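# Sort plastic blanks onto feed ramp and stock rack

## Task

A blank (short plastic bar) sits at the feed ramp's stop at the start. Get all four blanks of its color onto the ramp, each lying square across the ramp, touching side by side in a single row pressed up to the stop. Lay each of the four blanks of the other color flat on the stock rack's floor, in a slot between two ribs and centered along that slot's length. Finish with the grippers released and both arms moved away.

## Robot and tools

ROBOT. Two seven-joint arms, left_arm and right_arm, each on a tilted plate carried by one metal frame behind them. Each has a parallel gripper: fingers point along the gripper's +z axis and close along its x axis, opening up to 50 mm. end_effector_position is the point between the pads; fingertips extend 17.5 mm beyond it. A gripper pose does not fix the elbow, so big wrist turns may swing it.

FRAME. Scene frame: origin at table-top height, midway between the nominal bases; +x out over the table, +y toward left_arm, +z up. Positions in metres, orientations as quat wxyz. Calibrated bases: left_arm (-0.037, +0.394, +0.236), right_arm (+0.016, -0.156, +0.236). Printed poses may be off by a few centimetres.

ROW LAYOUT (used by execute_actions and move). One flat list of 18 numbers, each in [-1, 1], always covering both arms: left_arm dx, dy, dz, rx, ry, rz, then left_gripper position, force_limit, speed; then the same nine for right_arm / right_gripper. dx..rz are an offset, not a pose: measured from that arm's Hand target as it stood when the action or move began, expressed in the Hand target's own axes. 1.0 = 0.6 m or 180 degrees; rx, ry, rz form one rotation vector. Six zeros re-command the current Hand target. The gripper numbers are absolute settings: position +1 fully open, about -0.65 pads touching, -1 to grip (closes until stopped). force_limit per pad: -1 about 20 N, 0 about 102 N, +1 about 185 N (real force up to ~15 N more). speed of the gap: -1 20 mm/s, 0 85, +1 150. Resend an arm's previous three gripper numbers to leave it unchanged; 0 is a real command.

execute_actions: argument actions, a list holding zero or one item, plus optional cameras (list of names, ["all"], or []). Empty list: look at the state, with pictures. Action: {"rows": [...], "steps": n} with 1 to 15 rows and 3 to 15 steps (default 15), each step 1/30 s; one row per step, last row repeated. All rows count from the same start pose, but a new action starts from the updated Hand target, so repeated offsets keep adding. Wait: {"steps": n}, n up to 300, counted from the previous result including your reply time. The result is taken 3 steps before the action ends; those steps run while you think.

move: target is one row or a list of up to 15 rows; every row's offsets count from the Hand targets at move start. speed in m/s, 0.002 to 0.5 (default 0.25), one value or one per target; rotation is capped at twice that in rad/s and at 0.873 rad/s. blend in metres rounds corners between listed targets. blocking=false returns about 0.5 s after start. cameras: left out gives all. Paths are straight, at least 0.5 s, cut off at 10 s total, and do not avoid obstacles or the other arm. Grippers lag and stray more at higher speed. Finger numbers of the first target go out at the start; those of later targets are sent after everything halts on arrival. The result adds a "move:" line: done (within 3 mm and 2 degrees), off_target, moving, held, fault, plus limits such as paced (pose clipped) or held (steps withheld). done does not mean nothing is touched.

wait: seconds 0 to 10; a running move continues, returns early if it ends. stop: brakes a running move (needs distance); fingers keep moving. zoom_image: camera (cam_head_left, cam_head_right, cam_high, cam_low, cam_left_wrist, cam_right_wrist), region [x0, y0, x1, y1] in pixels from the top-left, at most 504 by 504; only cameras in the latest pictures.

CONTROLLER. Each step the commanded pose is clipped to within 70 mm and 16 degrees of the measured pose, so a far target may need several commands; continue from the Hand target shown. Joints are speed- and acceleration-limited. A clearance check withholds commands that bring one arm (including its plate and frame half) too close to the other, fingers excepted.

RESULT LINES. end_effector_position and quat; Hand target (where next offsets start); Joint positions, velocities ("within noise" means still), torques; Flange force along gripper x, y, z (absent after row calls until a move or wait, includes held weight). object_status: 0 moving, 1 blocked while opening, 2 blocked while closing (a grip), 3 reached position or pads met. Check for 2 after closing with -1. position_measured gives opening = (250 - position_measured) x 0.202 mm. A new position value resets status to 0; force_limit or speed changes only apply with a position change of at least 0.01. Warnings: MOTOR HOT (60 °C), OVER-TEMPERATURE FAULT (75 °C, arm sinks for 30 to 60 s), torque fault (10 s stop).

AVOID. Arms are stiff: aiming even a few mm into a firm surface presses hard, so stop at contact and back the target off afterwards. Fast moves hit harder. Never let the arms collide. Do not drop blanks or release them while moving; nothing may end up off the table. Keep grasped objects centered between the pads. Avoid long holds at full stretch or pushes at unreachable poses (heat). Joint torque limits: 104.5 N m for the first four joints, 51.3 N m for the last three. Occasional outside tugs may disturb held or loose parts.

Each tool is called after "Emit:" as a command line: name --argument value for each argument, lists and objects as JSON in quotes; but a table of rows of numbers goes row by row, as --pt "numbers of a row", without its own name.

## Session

Emit:
execute_actions --actions '[]' --cameras '["all"]'

Emit:
zoom_image --camera "cam_high" --region '[340, 100, 560, 320]'

Emit:
zoom_image --camera "cam_low" --region '[390, 140, 650, 280]'

Emit:
zoom_image --camera "cam_head_right" --region '[240, 160, 560, 360]'

Scene clock: 0.00 s of 9600.00 s.
left_arm: end_effector_position=(+0.4106, +0.3946, +0.3962) position_measured=3 object_status=3 end_effector_quat_wxyz=(+0.231, +0.897, -0.352, -0.136) | right_arm: end_effector_position=(+0.4823, -0.0761, +0.1892) position_measured=3 object_status=3 end_effector_quat_wxyz=(-0.039, -0.405, +0.728, -0.551)
Joint positions: left_arm=[-0.51 1.023 1.212 1.277 -0.657 1.715 -0.067] | right_arm=[-1.041 1.581 0.289 1.358 0.835 1.347 2.585]
Joint velocities: within noise
Joint torques (N m): no reading
Flange force (N): no reading
Hand target: left_arm +0.4106, +0.3946, +0.3962; +0.231, +0.897, -0.352, -0.136 | right_arm +0.4823, -0.0761, +0.1892; -0.039, -0.405, +0.728, -0.551
camera_calibration:
cam_left_wrist: T_world_to_cam=[[0.714326, -0.695146, -0.0806869, 0.00974961], [-0.565758, -0.641502, 0.518067, 0.333079], [-0.411893, -0.32442, -0.851526, 0.799419], [0, 0, 0, 1]] pos_world=[0.510752, 0.479795, 0.508956]
cam_right_wrist: T_world_to_cam=[[-0.660092, -0.535926, 0.526366, 0.177616], [-0.660105, 0.0794007, -0.746965, 0.517386], [0.358525, -0.840523, -0.406179, 0.00786146], [0, 0, 0, 1]] pos_world=[0.455953, 0.060716, 0.296172]

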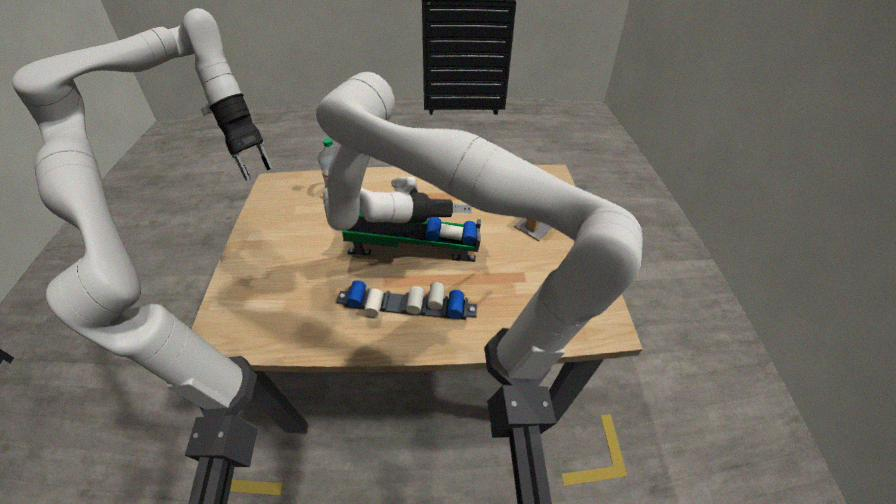

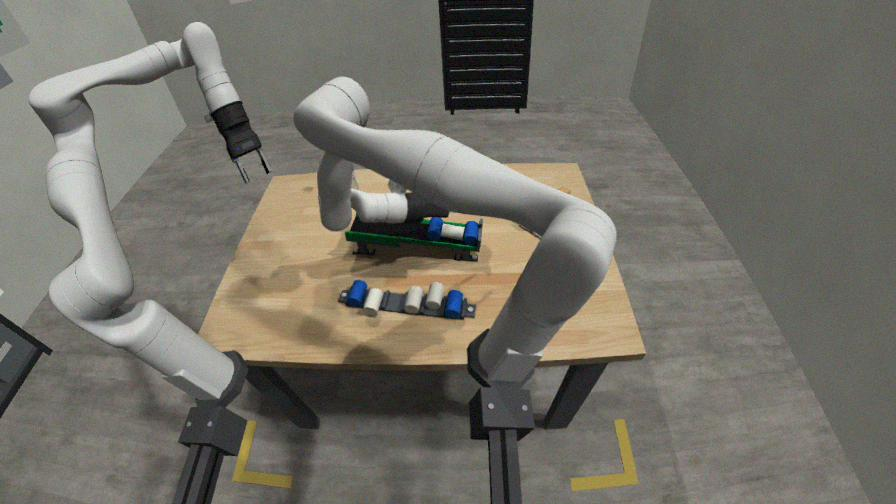

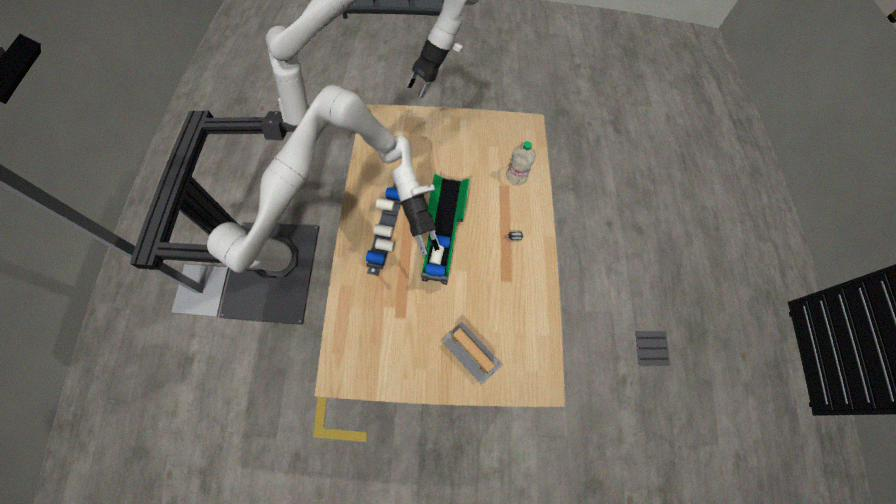

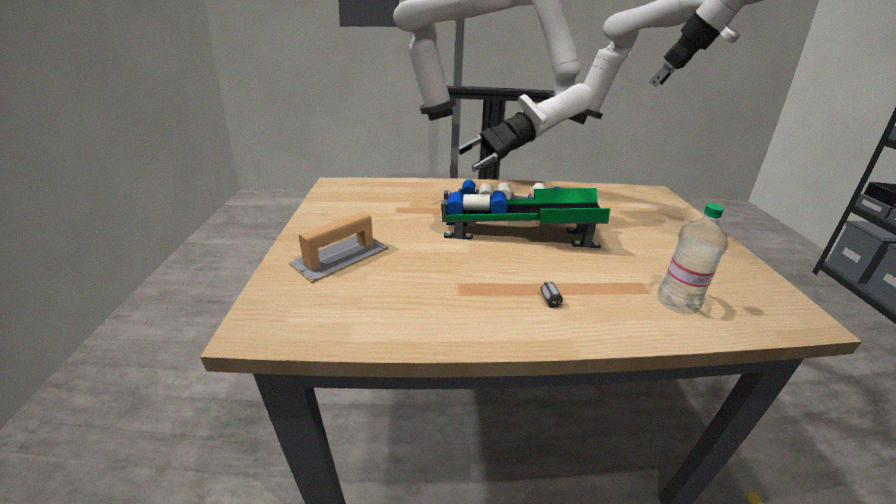

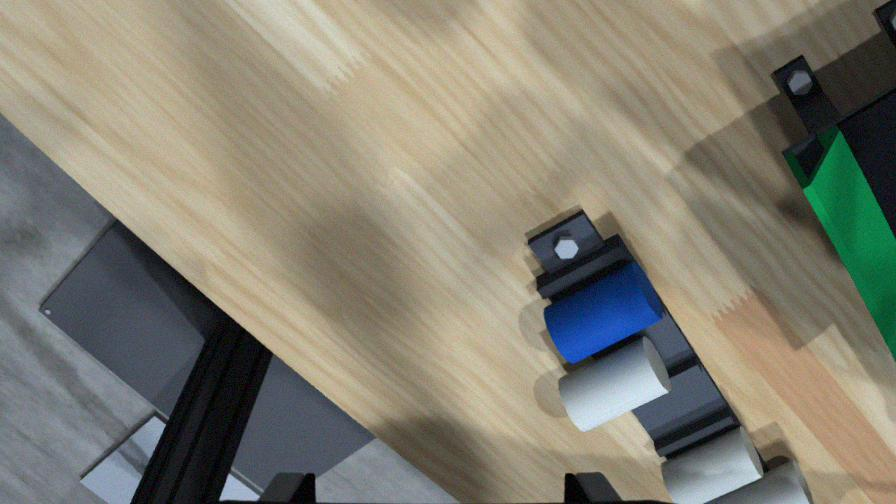

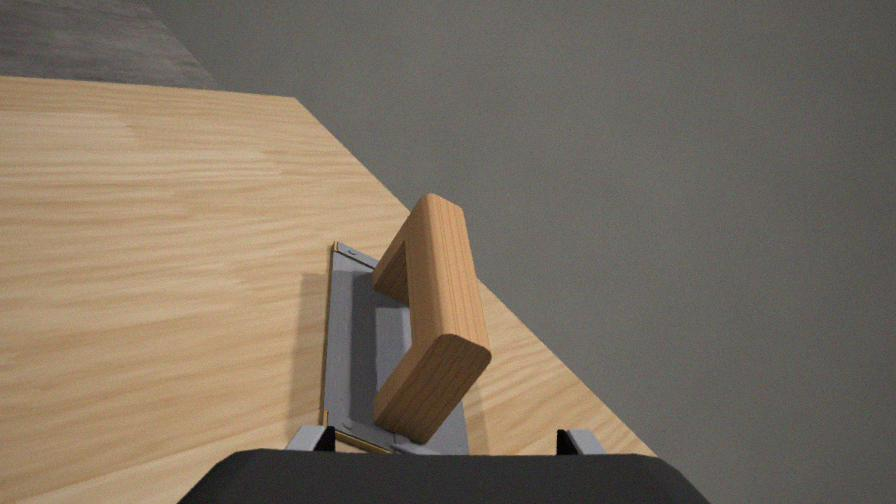

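Scaled by 2.291 from the camera's 896x504 image, which has a finer 1280x720 frame.

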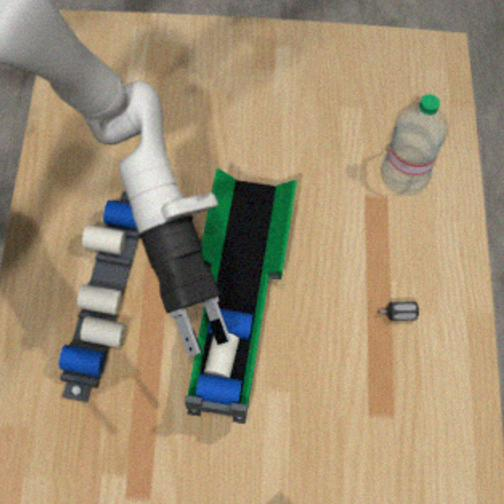

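Scaled by 1.938 from the camera's 896x504 image, which has a finer 1280x720 frame.

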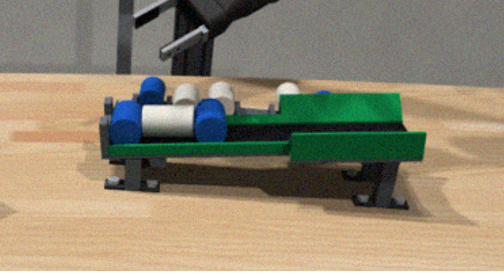

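Scaled by 1.575 from the camera's 896x504 image, which has a finer 1280x720 frame.

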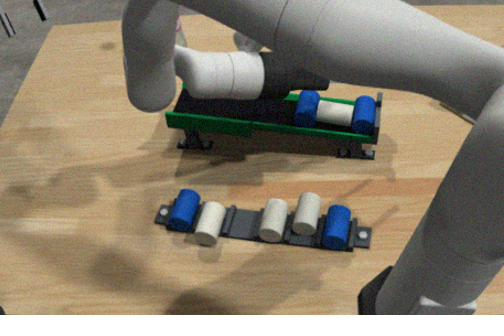

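Emit:
move --target '[0,0,0,0,0,0,1,-0.5,0,0.0795,-0.1563,-0.2755,-0.2474,-0.2849,-0.1561,1,-0.6,-1]' --cameras '["cam_right_wrist","cam_high"]'

Emit:
move --target '[0,0,0,0,0,0,1,-0.5,0,-0.1,0.37,0,0,0,0,1,-0.6,-1]' --cameras '["cam_right_wrist","cam_low"]'

Scene clock: 3.73 s of 9600.00 s.
left_arm: end_effector_position=(+0.4106, +0.3946, +0.3962) position_measured=3 object_status=3 end_effector_quat_wxyz=(+0.231, +0.897, -0.352, -0.136) | right_arm: end_effector_position=(+0.4453, +0.0295, +0.3500) position_measured=3 object_status=3 end_effector_quat_wxyz=(+0.000, +0.707, -0.707, +0.000)
Joint positions: left_arm=[-0.51 1.023 1.212 1.277 -0.657 1.715 -0.067] | right_arm=[-0.502 0.746 -0.27 1.562 0.472 1.078 3.707]
Joint velocities: left_arm=[within noise] | right_arm=[0.003 0.001 -0.002 -0.005 -0.005 0.004 0.008]
Joint torques (N m): left_arm=[6.31 -21.85 9.04 -1.27 1.78 0.33 -0.06] | right_arm=[-7.17 -18.58 -4.64 -7.13 0.32 -0.01 0.06]
Flange force (N): left_arm=[8.0 -5.6 -6.4] | right_arm=[3.2 -1.8 -1.2]
Hand target: left_arm +0.4106, +0.3946, +0.3962; +0.231, +0.897, -0.352, -0.136 | right_arm +0.4453, +0.0296, +0.3500; +0.000, +0.707, -0.707, -0.001
Off the commanded pose: left_arm 0.000 m, 0 deg | right_arm 0.000 m, 0 deg.
Kept back: nothing.
move: done
camera_calibration:
cam_right_wrist: T_world_to_cam=[[0.0232571, -0.999615, 0.0151446, 0.0135215], [-0.99919, -0.0227445, 0.0331824, 0.485574], [-0.0328251, -0.0159041, -0.999335, 0.532765], [0, 0, 0, 1]] pos_world=[0.502354, 0.0330336, 0.516094]
Images, in order (width x height): cam_high 896x504, cam_right_wrist 896x504.

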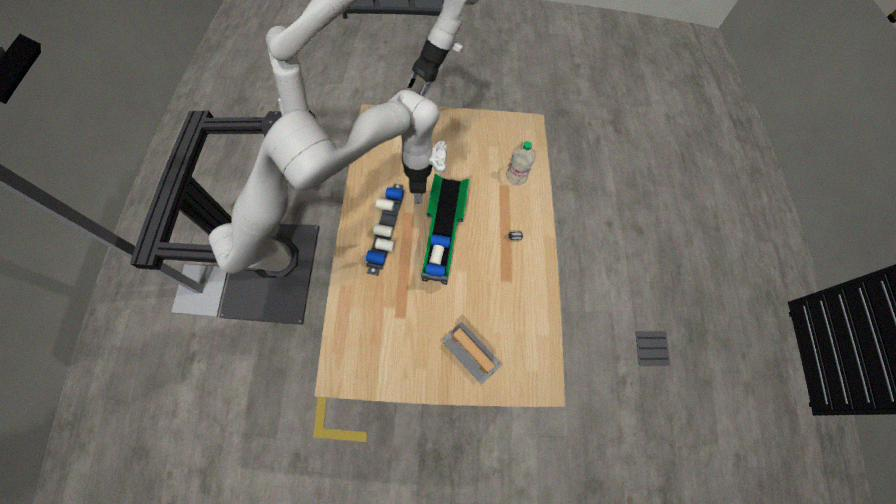

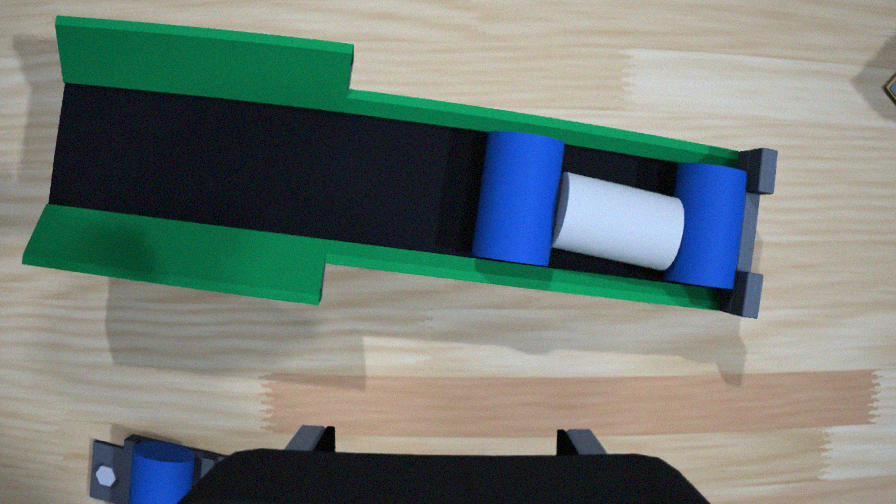

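Scene clock: 5.17 s of 9600.00 s.
left_arm: end_effector_position=(+0.4106, +0.3946, +0.3962) position_measured=3 object_status=3 end_effector_quat_wxyz=(+0.231, +0.897, -0.352, -0.136) | right_arm: end_effector_position=(+0.2232, +0.0893, +0.3503) position_measured=3 object_status=3 end_effector_quat_wxyz=(+0.000, +0.707, -0.707, -0.001)
Joint positions: left_arm=[-0.51 1.023 1.212 1.277 -0.657 1.715 -0.067] | right_arm=[-0.876 0.632 -0.349 1.956 0.431 0.894 3.186]
Joint velocities: within noise
Joint torques (N m): left_arm=[6.25 -21.83 8.99 -1.32 1.76 0.3 -0.04] | right_arm=[-4.78 -13.98 -3.73 -6.57 0.31 0.18 0.23]
Flange force (N): left_arm=[7.9 -5.5 -6.4] | right_arm=[2.8 -2.7 -1.1]
Hand target: left_arm +0.4106, +0.3946, +0.3962; +0.231, +0.897, -0.352, -0.136 | right_arm +0.2232, +0.0893, +0.3503; +0.000, +0.707, -0.707, -0.001
Off the commanded pose: left_arm 0.000 m, 0 deg | right_arm 0.000 m, 0 deg.
Kept back: nothing.
move: done
camera_calibration:
cam_right_wrist: T_world_to_cam=[[0.0233306, -0.999616, 0.0149369, 0.0784742], [-0.999169, -0.0228157, 0.033762, 0.26486], [-0.0334083, -0.0157122, -0.999318, 0.52679], [0, 0, 0, 1]] pos_world=[0.280408, 0.0927641, 0.516317]
Images, in order (width x height): cam_low 896x504, cam_right_wrist 896x504.

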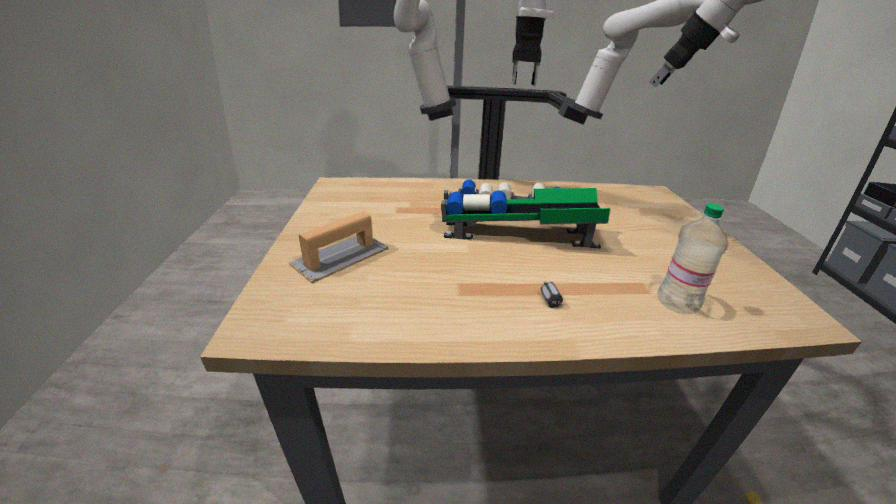

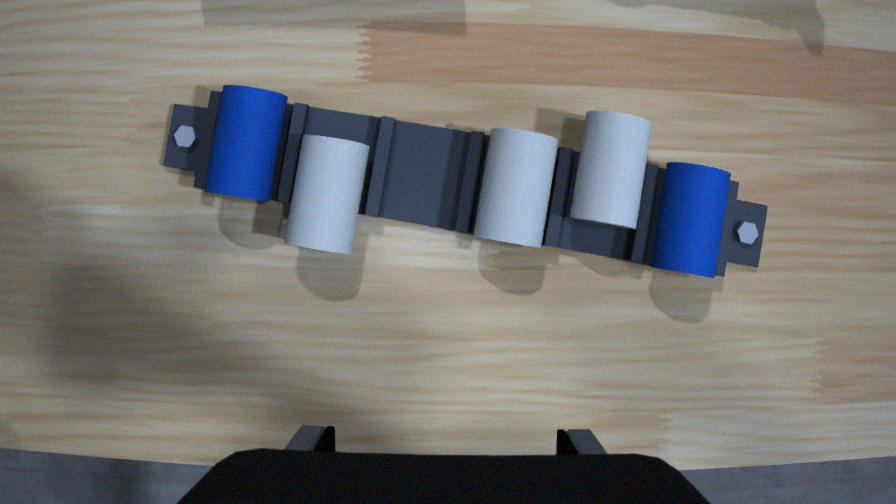

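Emit:
move --target '[0,0,0,0,0,0,1,-0.5,0,0.259,-0.469,0.3255,0,0,-0.4556,0.77,-0.6,-1]' --cameras '["cam_right_wrist","cam_low"]'

Emit:
zoom_image --camera "cam_low" --region '[420, 120, 560, 240]'

Scene clock: 9.43 s of 9600.00 s.
left_arm: end_effector_position=(+0.4106, +0.3946, +0.3962) position_measured=3 object_status=3 end_effector_quat_wxyz=(+0.231, +0.897, -0.352, -0.136) | right_arm: end_effector_position=(+0.5045, -0.0655, +0.1546) position_measured=37 object_status=3 end_effector_quat_wxyz=(-0.001, +0.998, -0.069, +0.000)
Joint positions: left_arm=[-0.51 1.023 1.212 1.277 -0.657 1.715 -0.067] | right_arm=[-0.098 1.058 -0.419 1.623 0.938 0.833 5.038]
Joint velocities: left_arm=[within noise] | right_arm=[0.005 0.004 -0.004 -0.008 -0.005 0.006 0.014]
Joint torques (N m): left_arm=[6.25 -21.83 9.02 -1.27 1.76 0.27 -0.05] | right_arm=[-8.15 -20.49 -6.64 -3.84 0.11 0.17 0.33]
Flange force (N): left_arm=[8.1 -5.6 -6.7] | right_arm=[0.0 3.7 -0.4]
Hand target: left_arm +0.4106, +0.3946, +0.3962; +0.231, +0.897, -0.352, -0.136 | right_arm +0.5046, -0.0656, +0.1546; -0.001, +0.998, -0.069, +0.000
Off the commanded pose: left_arm 0.000 m, 0 deg | right_arm 0.000 m, 0 deg.
Kept back: nothing.
move: done
camera_calibration:
cam_right_wrist: T_world_to_cam=[[0.993106, -0.116186, 0.0155169, -0.511436], [-0.116631, -0.992667, 0.031779, 0.0404836], [0.0117108, -0.0333697, -0.999374, 0.314339], [0, 0, 0, 1]] pos_world=[0.508951, -0.00874577, 0.320791]
Images, in order (width x height): cam_low 896x504, cam_right_wrist 896x504.

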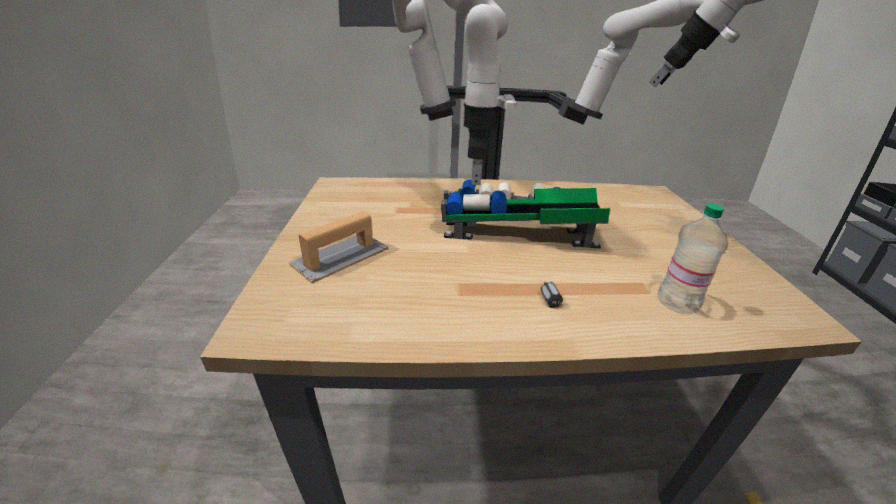

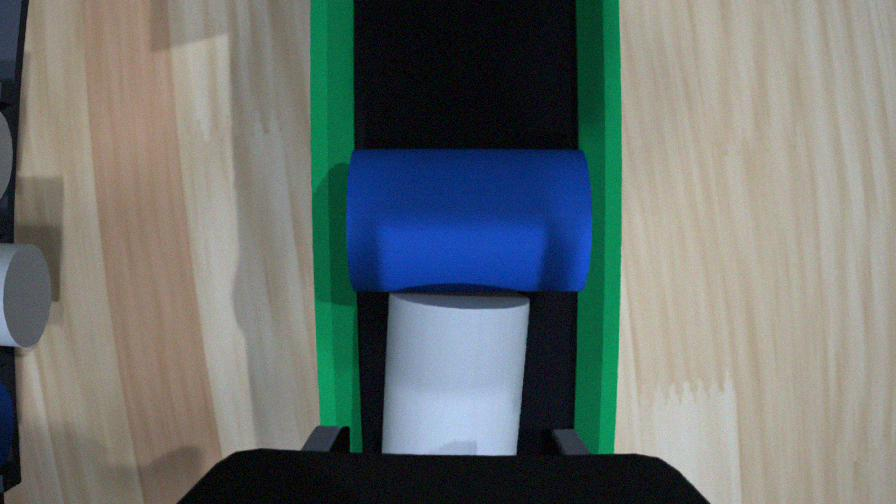

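Scaled by 3.600 from the camera's 896x504 image, which has a finer 1280x720 frame.

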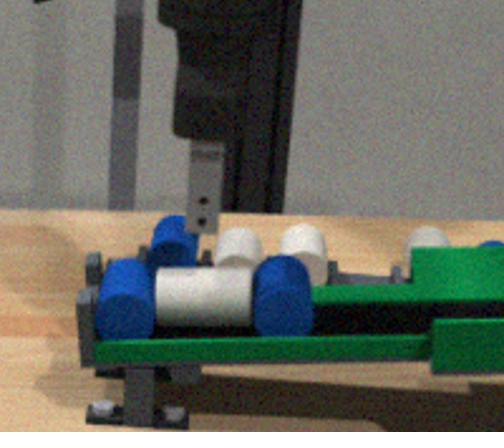

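Emit:
zoom_image --camera "cam_right_wrist" --region '[280, 260, 620, 460]'

Scaled by 1.482 from the camera's 896x504 image, which has a finer 1280x720 frame.

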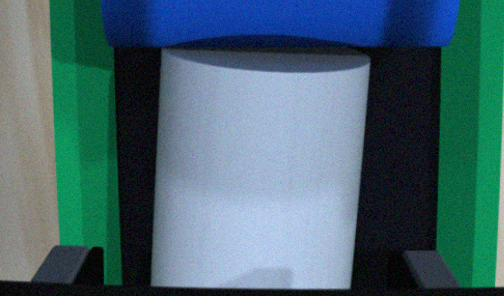

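Emit:
move --target '[0,0,0,0,0,0,1,-0.5,0,0.0042,-0.0125,0.066,0,0,0,0.77,-0.6,-1]' --cameras '["cam_right_wrist","cam_low"]' --speed 0.1

Emit:
zoom_image --camera "cam_low" --region '[420, 120, 560, 240]'

Emit:
zoom_image --camera "cam_right_wrist" --region '[280, 260, 640, 460]'

Scene clock: 11.77 s of 9600.00 s.
left_arm: end_effector_position=(+0.4106, +0.3946, +0.3962) position_measured=3 object_status=3 end_effector_quat_wxyz=(+0.231, +0.897, -0.352, -0.136) | right_arm: end_effector_position=(+0.5081, -0.0585, +0.1151) position_measured=37 object_status=3 end_effector_quat_wxyz=(-0.001, +0.998, -0.069, +0.000)
Joint positions: left_arm=[-0.51 1.023 1.212 1.277 -0.657 1.715 -0.067] | right_arm=[-0.107 1.141 -0.386 1.588 0.982 0.785 5.011]
Joint velocities: within noise
Joint torques (N m): left_arm=[6.22 -21.84 9 -1.23 1.78 0.32 -0.08] | right_arm=[-8.23 -21.27 -6.3 -3.65 0.26 0.22 0.31]
Flange force (N): left_arm=[8.3 -5.6 -6.6] | right_arm=[-0.3 3.6 -0.2]
Hand target: left_arm +0.4106, +0.3946, +0.3962; +0.231, +0.897, -0.352, -0.136 | right_arm +0.5081, -0.0584, +0.1150; -0.001, +0.998, -0.069, +0.000
Off the commanded pose: left_arm 0.000 m, 0 deg | right_arm 0.000 m, 0 deg.
Kept back: nothing.
move: done
camera_calibration:
cam_right_wrist: T_world_to_cam=[[0.993152, -0.115834, 0.015209, -0.513525], [-0.116269, -0.992708, 0.0318231, 0.0489878], [0.0114119, -0.0333735, -0.999378, 0.275145], [0, 0, 0, 1]] pos_world=[0.512564, -0.0016705, 0.281225]
Images, in order (width x height): cam_low 896x504, cam_right_wrist 896x504.

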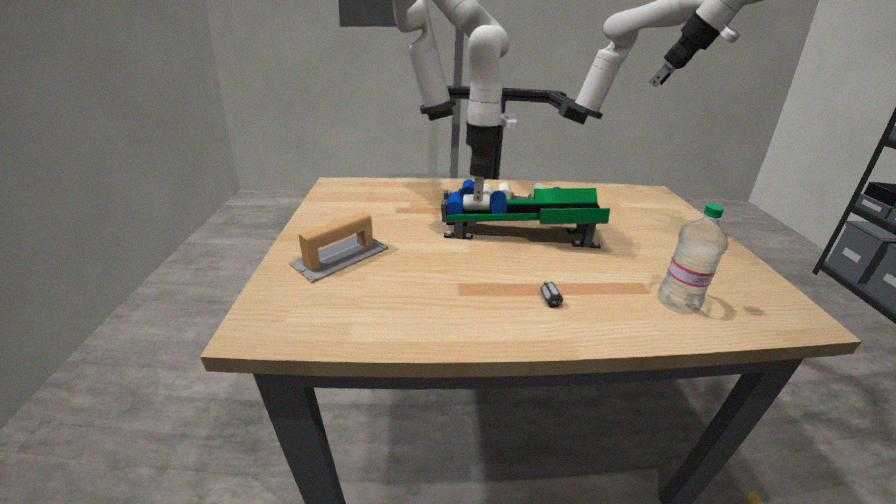

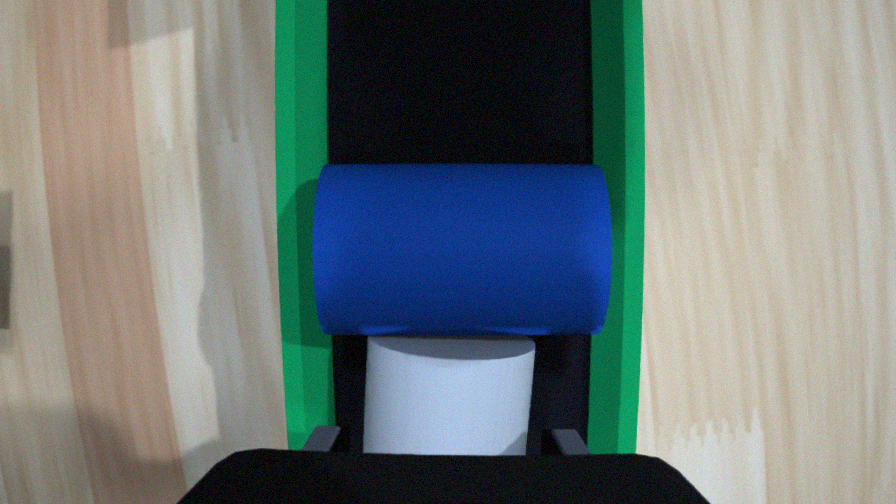

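Scaled by 3.600 from the camera's 896x504 image, which has a finer 1280x720 frame.

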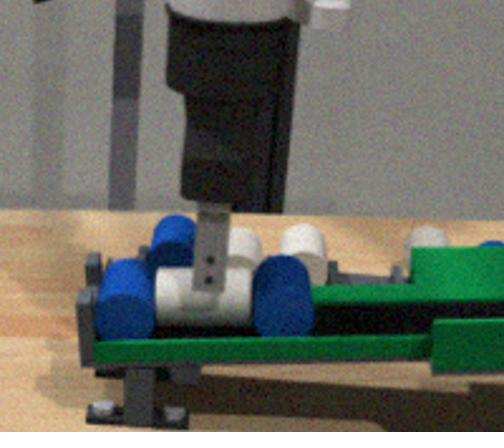

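Scaled by 1.400 from the camera's 896x504 image, which has a finer 1280x720 frame.

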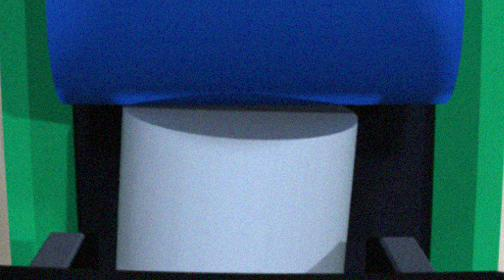

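Emit:
move --pt "0 0 0 0 0 0 1 -0.5 0 0.0025 0 0.02 0 0 0 0.77 -0.6 -1" --pt "0 0 0 0 0 0 1 -0.5 0 0.0025 0 0.0345 0 0 0 0.77 -0.6 -1" --cameras '["cam_right_wrist","cam_low"]' --speed 0.06

Emit:
zoom_image --camera "cam_low" --region '[420, 120, 560, 240]'

Scene clock: 13.43 s of 9600.00 s.
left_arm: end_effector_position=(+0.4106, +0.3946, +0.3962) position_measured=3 object_status=3 end_effector_quat_wxyz=(+0.231, +0.897, -0.352, -0.136) | right_arm: end_effector_position=(+0.5096, -0.0586, +0.0944) position_measured=37 object_status=3 end_effector_quat_wxyz=(-0.001, +0.998, -0.069, +0.000)
Joint positions: left_arm=[-0.51 1.023 1.212 1.277 -0.657 1.715 -0.067] | right_arm=[-0.106 1.18 -0.367 1.571 1.005 0.758 5.001]
Joint velocities: within noise
Joint torques (N m): left_arm=[6.31 -21.8 8.96 -1.34 1.78 0.3 -0.03] | right_arm=[-8.15 -21.02 -5.92 -3.71 0.37 0.04 0.31]
Flange force (N): left_arm=[7.7 -5.4 -6.3] | right_arm=[-1.1 4.0 -1.9]
Hand target: left_arm +0.4106, +0.3946, +0.3962; +0.231, +0.897, -0.352, -0.136 | right_arm +0.5096, -0.0586, +0.0943; -0.001, +0.998, -0.069, +0.000
Off the commanded pose: left_arm 0.000 m, 0 deg | right_arm 0.000 m, 0 deg.
Kept back: nothing.
move: done
camera_calibration:
cam_right_wrist: T_world_to_cam=[[0.993155, -0.115815, 0.015182, -0.514685], [-0.11625, -0.992711, 0.0317846, 0.0496565], [0.0113902, -0.0333319, -0.999379, 0.254458], [0, 0, 0, 1]] pos_world=[0.514036, -0.00183229, 0.260536]
Images, in order (width x height): cam_low 896x504, cam_right_wrist 896x504.

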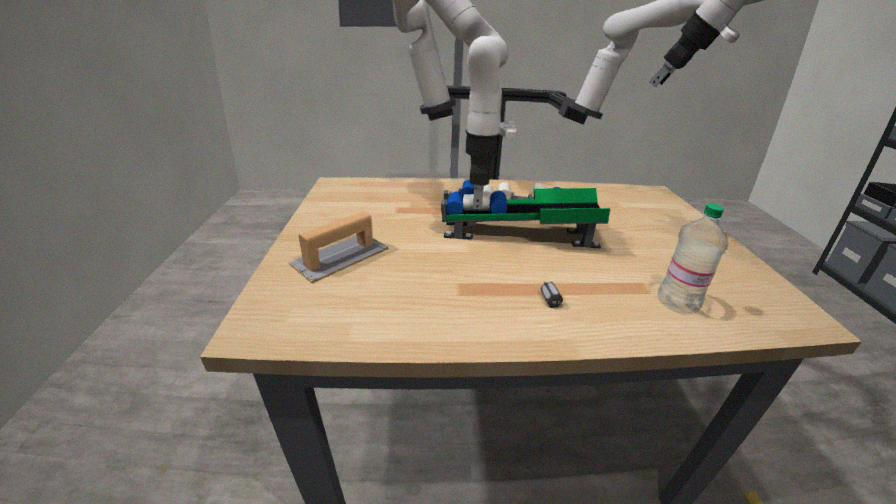

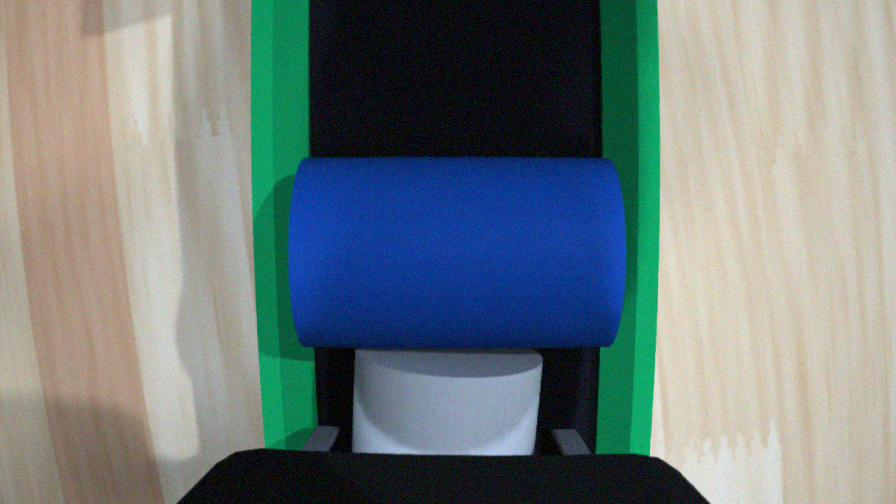

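Scaled by 3.600 from the camera's 896x504 image, which has a finer 1280x720 frame.

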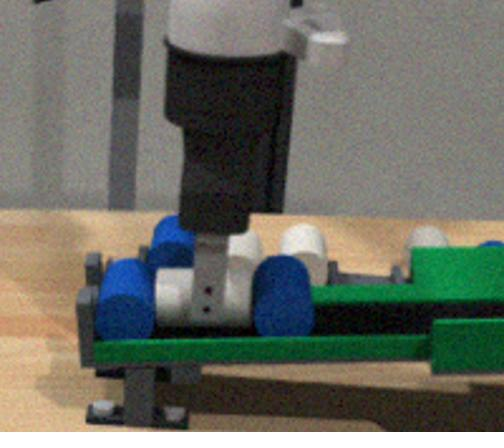

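Emit:
move --pt "0 0 0 0 0 0 1 -0.5 0 0 0 0 0 0 0 -1 -0.6 -0.8" --pt "0 0 0 0 0 0 1 -0.5 0 0 0 -0.2 0 0 0 -1 -0.6 -0.8" --cameras '["cam_right_wrist","cam_low"]' --speed 0.14

Emit:
zoom_image --camera "cam_low" --region '[420, 120, 560, 240]'

Scene clock: 15.67 s of 9600.00 s.
left_arm: end_effector_position=(+0.4106, +0.3946, +0.3962) position_measured=3 object_status=3 end_effector_quat_wxyz=(+0.231, +0.897, -0.352, -0.136) | right_arm: end_effector_position=(+0.5097, -0.0587, +0.2142) position_measured=56 object_status=2 end_effector_quat_wxyz=(-0.001, +0.998, -0.069, +0.000)
Joint positions: left_arm=[-0.51 1.023 1.212 1.277 -0.657 1.715 -0.067] | right_arm=[-0.11 0.969 -0.476 1.59 0.85 0.949 5.097]
Joint velocities: within noise
Joint torques (N m): left_arm=[6.26 -21.83 9.02 -1.29 1.74 0.26 -0.05] | right_arm=[-8.07 -20.84 -6.62 -5.06 0.26 0 0.28]
Flange force (N): left_arm=[8.1 -5.6 -6.6] | right_arm=[0.2 3.4 -0.2]
Hand target: left_arm +0.4106, +0.3946, +0.3962; +0.231, +0.897, -0.352, -0.136 | right_arm +0.5097, -0.0587, +0.2143; -0.001, +0.998, -0.069, +0.000
Off the commanded pose: left_arm 0.000 m, 0 deg | right_arm 0.000 m, 0 deg.
Kept back: nothing.
move: done
camera_calibration:
cam_right_wrist: T_world_to_cam=[[0.993157, -0.115794, 0.0151783, -0.516596], [-0.116228, -0.992713, 0.0318024, 0.0457158], [0.0113852, -0.033349, -0.999379, 0.374202], [0, 0, 0, 1]] pos_world=[0.514114, -0.00195669, 0.380357]
Images, in order (width x height): cam_low 896x504, cam_right_wrist 896x504.

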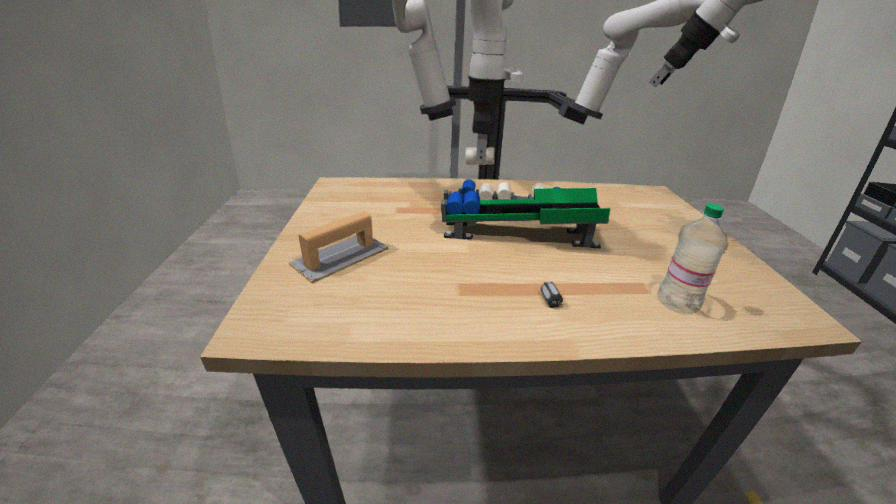

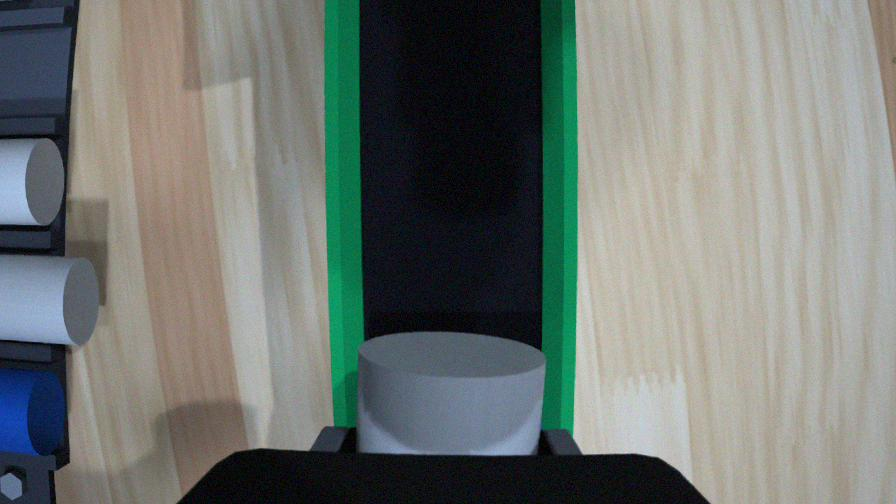

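Scaled by 3.600 from the camera's 896x504 image, which has a finer 1280x720 frame.

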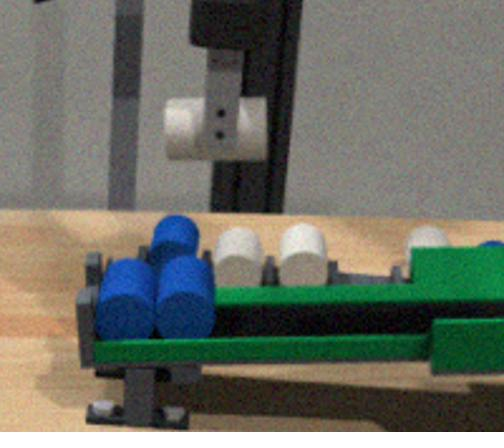

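Emit:
move --target '[0,0,0,0,0,0,1,-0.5,0,-0.3676,-0.2085,0.0572,0,0,0.5017,-1,-0.6,-0.8]' --speed 0.3 --cameras '["cam_right_wrist","cam_high"]'

Scene clock: 19.57 s of 9600.00 s.
left_arm: end_effector_position=(+0.4106, +0.3946, +0.3962) position_measured=3 object_status=3 end_effector_quat_wxyz=(+0.231, +0.897, -0.352, -0.136) | right_arm: end_effector_position=(+0.3085, +0.0956, +0.1803) position_measured=57 object_status=2 end_effector_quat_wxyz=(+0.000, -0.655, +0.756, +0.001)
Joint positions: left_arm=[-0.51 1.023 1.212 1.277 -0.657 1.715 -0.067] | right_arm=[-0.846 1.01 -0.058 1.9 0.538 0.5 3.165]
Joint velocities: left_arm=[within noise] | right_arm=[-0.006 0 0.004 0.001 0 -0.004 -0.01]
Joint torques (N m): left_arm=[6.22 -21.86 9.01 -1.23 1.72 0.27 -0.06] | right_arm=[-5.99 -18.34 -3.14 -3.66 0.25 0.25 0.29]
Flange force (N): left_arm=[8.3 -5.6 -6.8] | right_arm=[2.1 -2.8 -0.1]
Hand target: left_arm +0.4106, +0.3946, +0.3962; +0.231, +0.897, -0.352, -0.136 | right_arm +0.3085, +0.0956, +0.1803; +0.000, -0.654, +0.756, +0.001
Off the commanded pose: left_arm 0.000 m, 0 deg | right_arm 0.000 m, 0 deg.
Kept back: nothing.
move: done
camera_calibration:
cam_right_wrist: T_world_to_cam=[[-0.120774, -0.992565, 0.0151187, 0.129042], [-0.992046, 0.121227, 0.0338943, 0.339979], [-0.0354751, -0.0109049, -0.999311, 0.360065], [0, 0, 0, 1]] pos_world=[0.365633, 0.0907947, 0.346343]
Images, in order (width x height): cam_high 896x504, cam_right_wrist 896x504.

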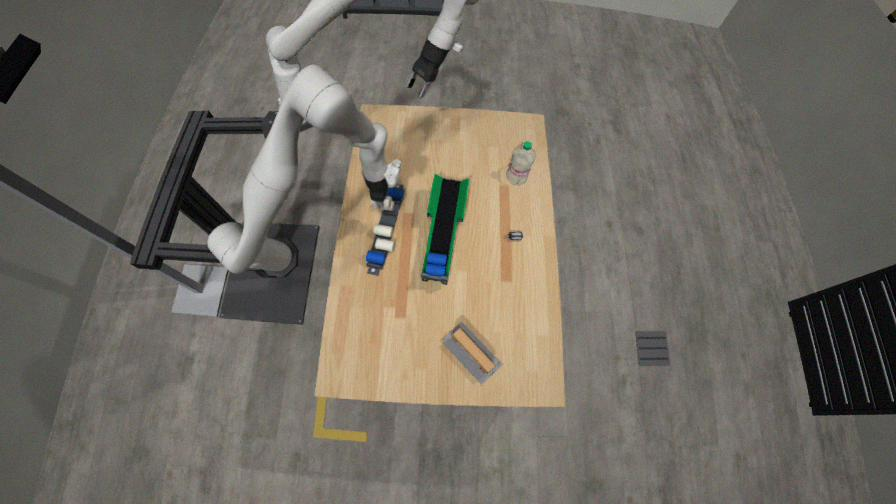

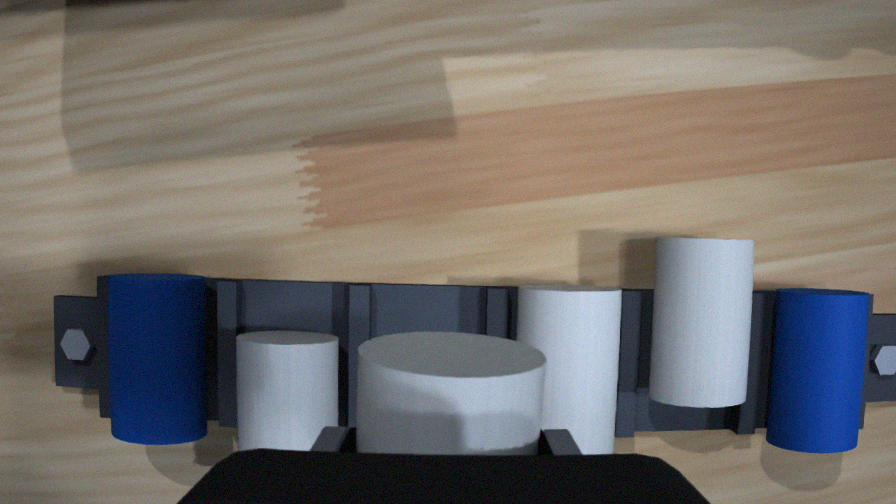

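Emit:
move --pt "0 0 0 0 0 0 1 -0.5 0 -0.0083 -0.0033 0.1 -0.0361 0 0 -1 -0.6 -0.8" --pt "0 0 0 0 0 0 1 -0.5 0 -0.0083 -0.0033 0.19 -0.0361 0 0 -1 -0.6 -0.8" --speed '[0.15,0.1]' --blend 0.02 --cameras '["cam_right_wrist","cam_low"]'

Scene clock: 22.17 s of 9600.00 s.
left_arm: end_effector_position=(+0.4106, +0.3946, +0.3962) position_measured=3 object_status=3 end_effector_quat_wxyz=(+0.231, +0.897, -0.352, -0.136) | right_arm: end_effector_position=(+0.3111, +0.1004, +0.0664) position_measured=57 object_status=2 end_effector_quat_wxyz=(-0.037, -0.653, +0.755, +0.044)
Joint positions: left_arm=[-0.51 1.023 1.212 1.277 -0.657 1.715 -0.067] | right_arm=[-0.707 1.281 -0.075 1.756 0.55 0.406 3.262]
Joint velocities: within noise
Joint torques (N m): left_arm=[6.22 -21.8 9 -1.28 1.75 0.26 -0.06] | right_arm=[-6.69 -20.22 -3.63 -2.21 0.09 0.38 0.25]
Flange force (N): left_arm=[8.1 -5.5 -6.7] | right_arm=[2.9 -2.3 -0.4]
Hand target: left_arm +0.4106, +0.3946, +0.3962; +0.231, +0.897, -0.352, -0.136 | right_arm +0.3111, +0.1004, +0.0663; -0.037, -0.653, +0.755, +0.044
Off the commanded pose: left_arm 0.000 m, 0 deg | right_arm 0.000 m, 0 deg.
Kept back: nothing.
move: done; blend cut to 0 m at target 1
camera_calibration:
cam_right_wrist: T_world_to_cam=[[-0.119441, -0.992763, 0.0124598, 0.135625], [-0.981901, 0.119974, 0.146547, 0.335267], [-0.146981, 0.00526944, -0.989125, 0.278761], [0, 0, 0, 1]] pos_world=[0.386371, 0.0929516, 0.224908]
Images, in order (width x height): cam_low 896x504, cam_right_wrist 896x504.

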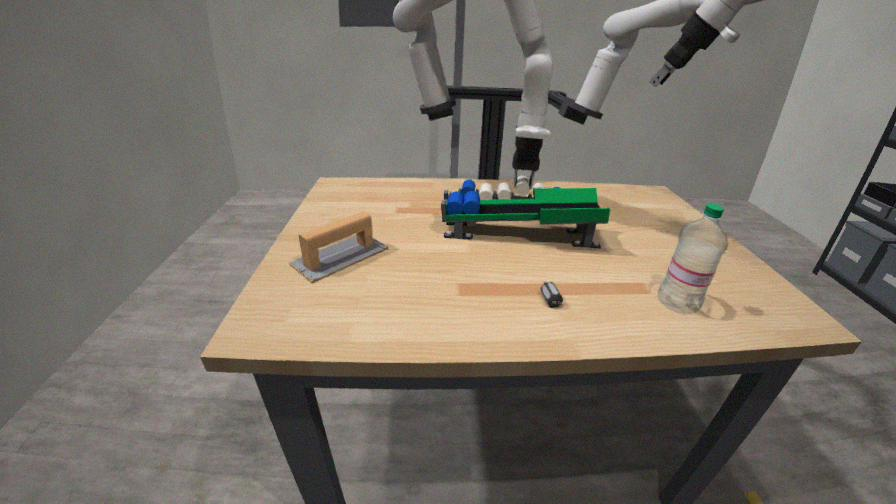

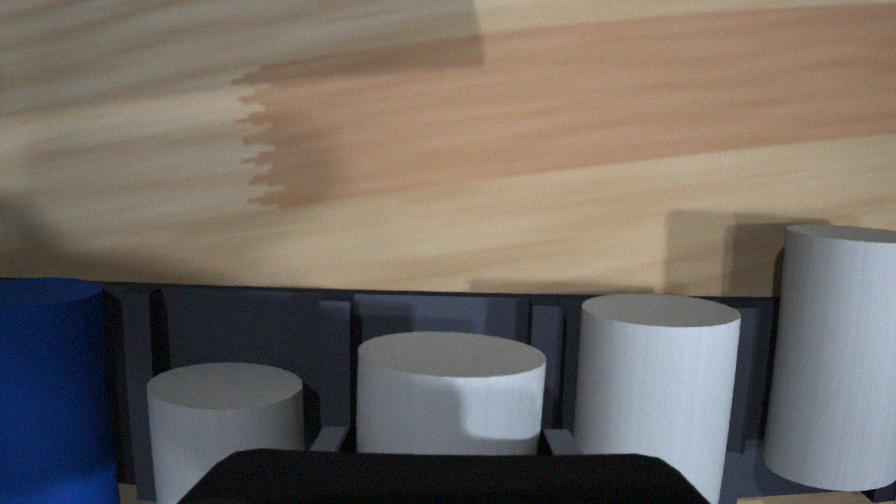

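Emit:
move --target '[0,0,0,0,0,0,1,-0.5,0,0,-0.009,0.0348,0,0,0,-1,-0.6,-0.8]' --speed 0.08 --cameras '["cam_right_wrist"]'

Emit:
zoom_image --camera "cam_right_wrist" --region '[250, 220, 750, 500]'

Scene clock: 23.20 s of 9600.00 s.
left_arm: end_effector_position=(+0.4106, +0.3946, +0.3962) position_measured=3 object_status=3 end_effector_quat_wxyz=(+0.231, +0.897, -0.352, -0.136) | right_arm: end_effector_position=(+0.3140, +0.1000, +0.0450) position_measured=57 object_status=2 end_effector_quat_wxyz=(-0.037, -0.653, +0.755, +0.044)
Joint positions: left_arm=[-0.51 1.023 1.212 1.277 -0.657 1.715 -0.067] | right_arm=[-0.701 1.329 -0.061 1.73 0.561 0.381 3.264]
Joint velocities: within noise
Joint torques (N m): left_arm=[6.25 -21.84 9 -1.28 1.74 0.31 -0.07] | right_arm=[-6.84 -20.15 -3.47 -1.89 0.14 0.09 0.24]
Flange force (N): left_arm=[8.1 -5.5 -6.5] | right_arm=[2.1 -3.3 -1.5]
Hand target: left_arm +0.4106, +0.3946, +0.3962; +0.231, +0.897, -0.352, -0.136 | right_arm +0.3140, +0.1000, +0.0449; -0.037, -0.653, +0.755, +0.044
Off the commanded pose: left_arm 0.000 m, 0 deg | right_arm 0.000 m, 0 deg.
Kept back: nothing.
move: done
camera_calibration:
cam_right_wrist: T_world_to_cam=[[-0.119453, -0.992762, 0.012414, 0.135873], [-0.981902, 0.119979, 0.146538, 0.341335], [-0.146966, 0.00531505, -0.989127, 0.258059], [0, 0, 0, 1]] pos_world=[0.389314, 0.092565, 0.203548]
Images, in order (width x height): cam_right_wrist 896x504.

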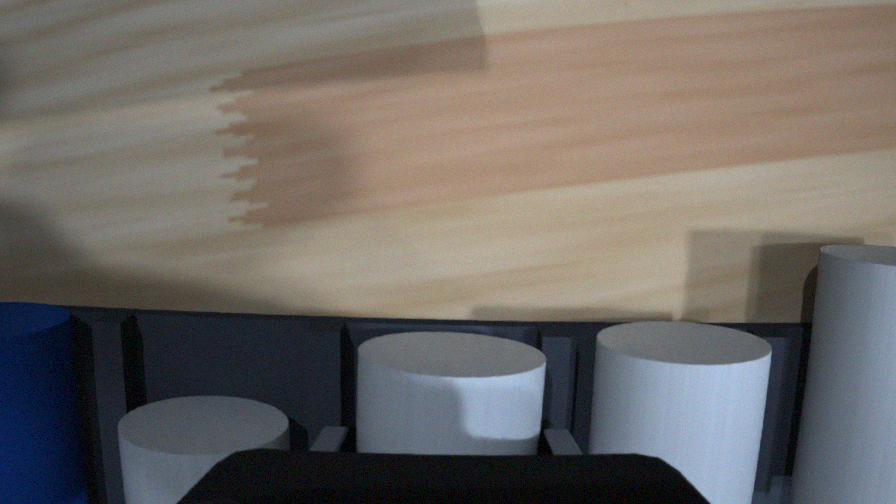

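Scaled by 1.008 from the camera's 896x504 image, which has a finer 1280x720 frame.

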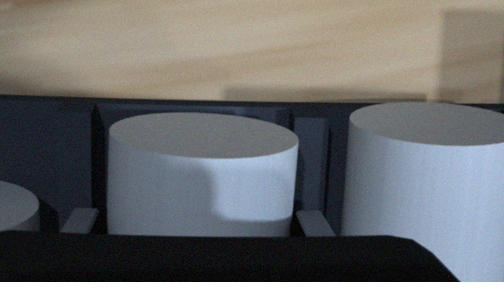

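Emit:
move --target '[0,0,0,0,0,0,1,-0.5,0,0,-0.005,0.0077,0,0,0,-1,-0.6,-0.8]' --speed 0.04 --cameras '["cam_right_wrist"]'

Scene clock: 24.13 s of 9600.00 s.
left_arm: end_effector_position=(+0.4106, +0.3946, +0.3962) position_measured=3 object_status=3 end_effector_quat_wxyz=(+0.231, +0.897, -0.352, -0.136) | right_arm: end_effector_position=(+0.3165, +0.0997, +0.0401) position_measured=57 object_status=2 end_effector_quat_wxyz=(-0.037, -0.653, +0.755, +0.043)
Joint positions: left_arm=[-0.51 1.023 1.212 1.277 -0.657 1.715 -0.067] | right_arm=[-0.695 1.34 -0.059 1.719 0.563 0.379 3.268]
Joint velocities: within noise
Joint torques (N m): left_arm=[6.24 -21.8 9.01 -1.25 1.78 0.27 -0.08] | right_arm=[-3.16 -2.58 0.19 -7.43 1.68 -4.62 0.42]
Flange force (N): left_arm=[8.2 -5.6 -6.7] | right_arm=[13.6 10.3 -55.8]
Hand target: left_arm +0.4106, +0.3946, +0.3962; +0.231, +0.897, -0.352, -0.136 | right_arm +0.3164, +0.0996, +0.0400; -0.037, -0.653, +0.755, +0.044
Off the commanded pose: left_arm 0.000 m, 0 deg | right_arm 0.000 m, 0 deg.
Kept back: nothing.
move: done
camera_calibration:
cam_right_wrist: T_world_to_cam=[[-0.11945, -0.992763, 0.0123759, 0.135892], [-0.981918, 0.11997, 0.146439, 0.344534], [-0.146864, 0.00533992, -0.989142, 0.25356], [0, 0, 0, 1]] pos_world=[0.391775, 0.092221, 0.198672]
Images, in order (width x height): cam_right_wrist 896x504.

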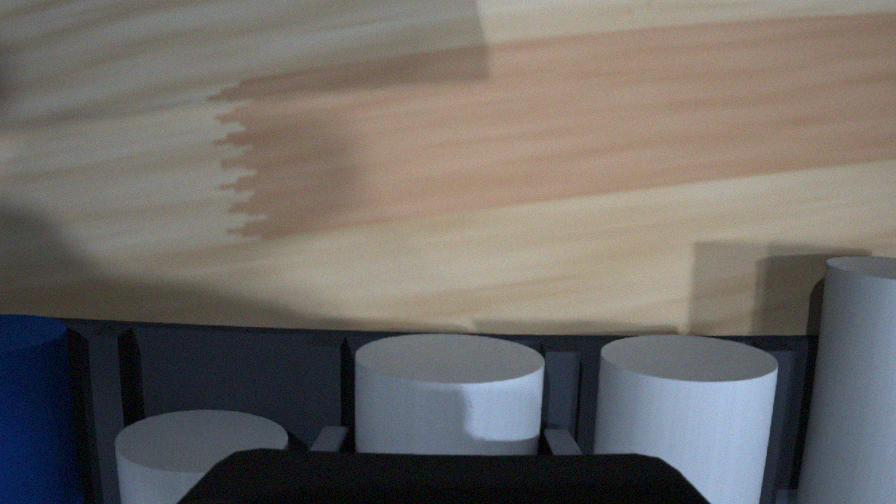

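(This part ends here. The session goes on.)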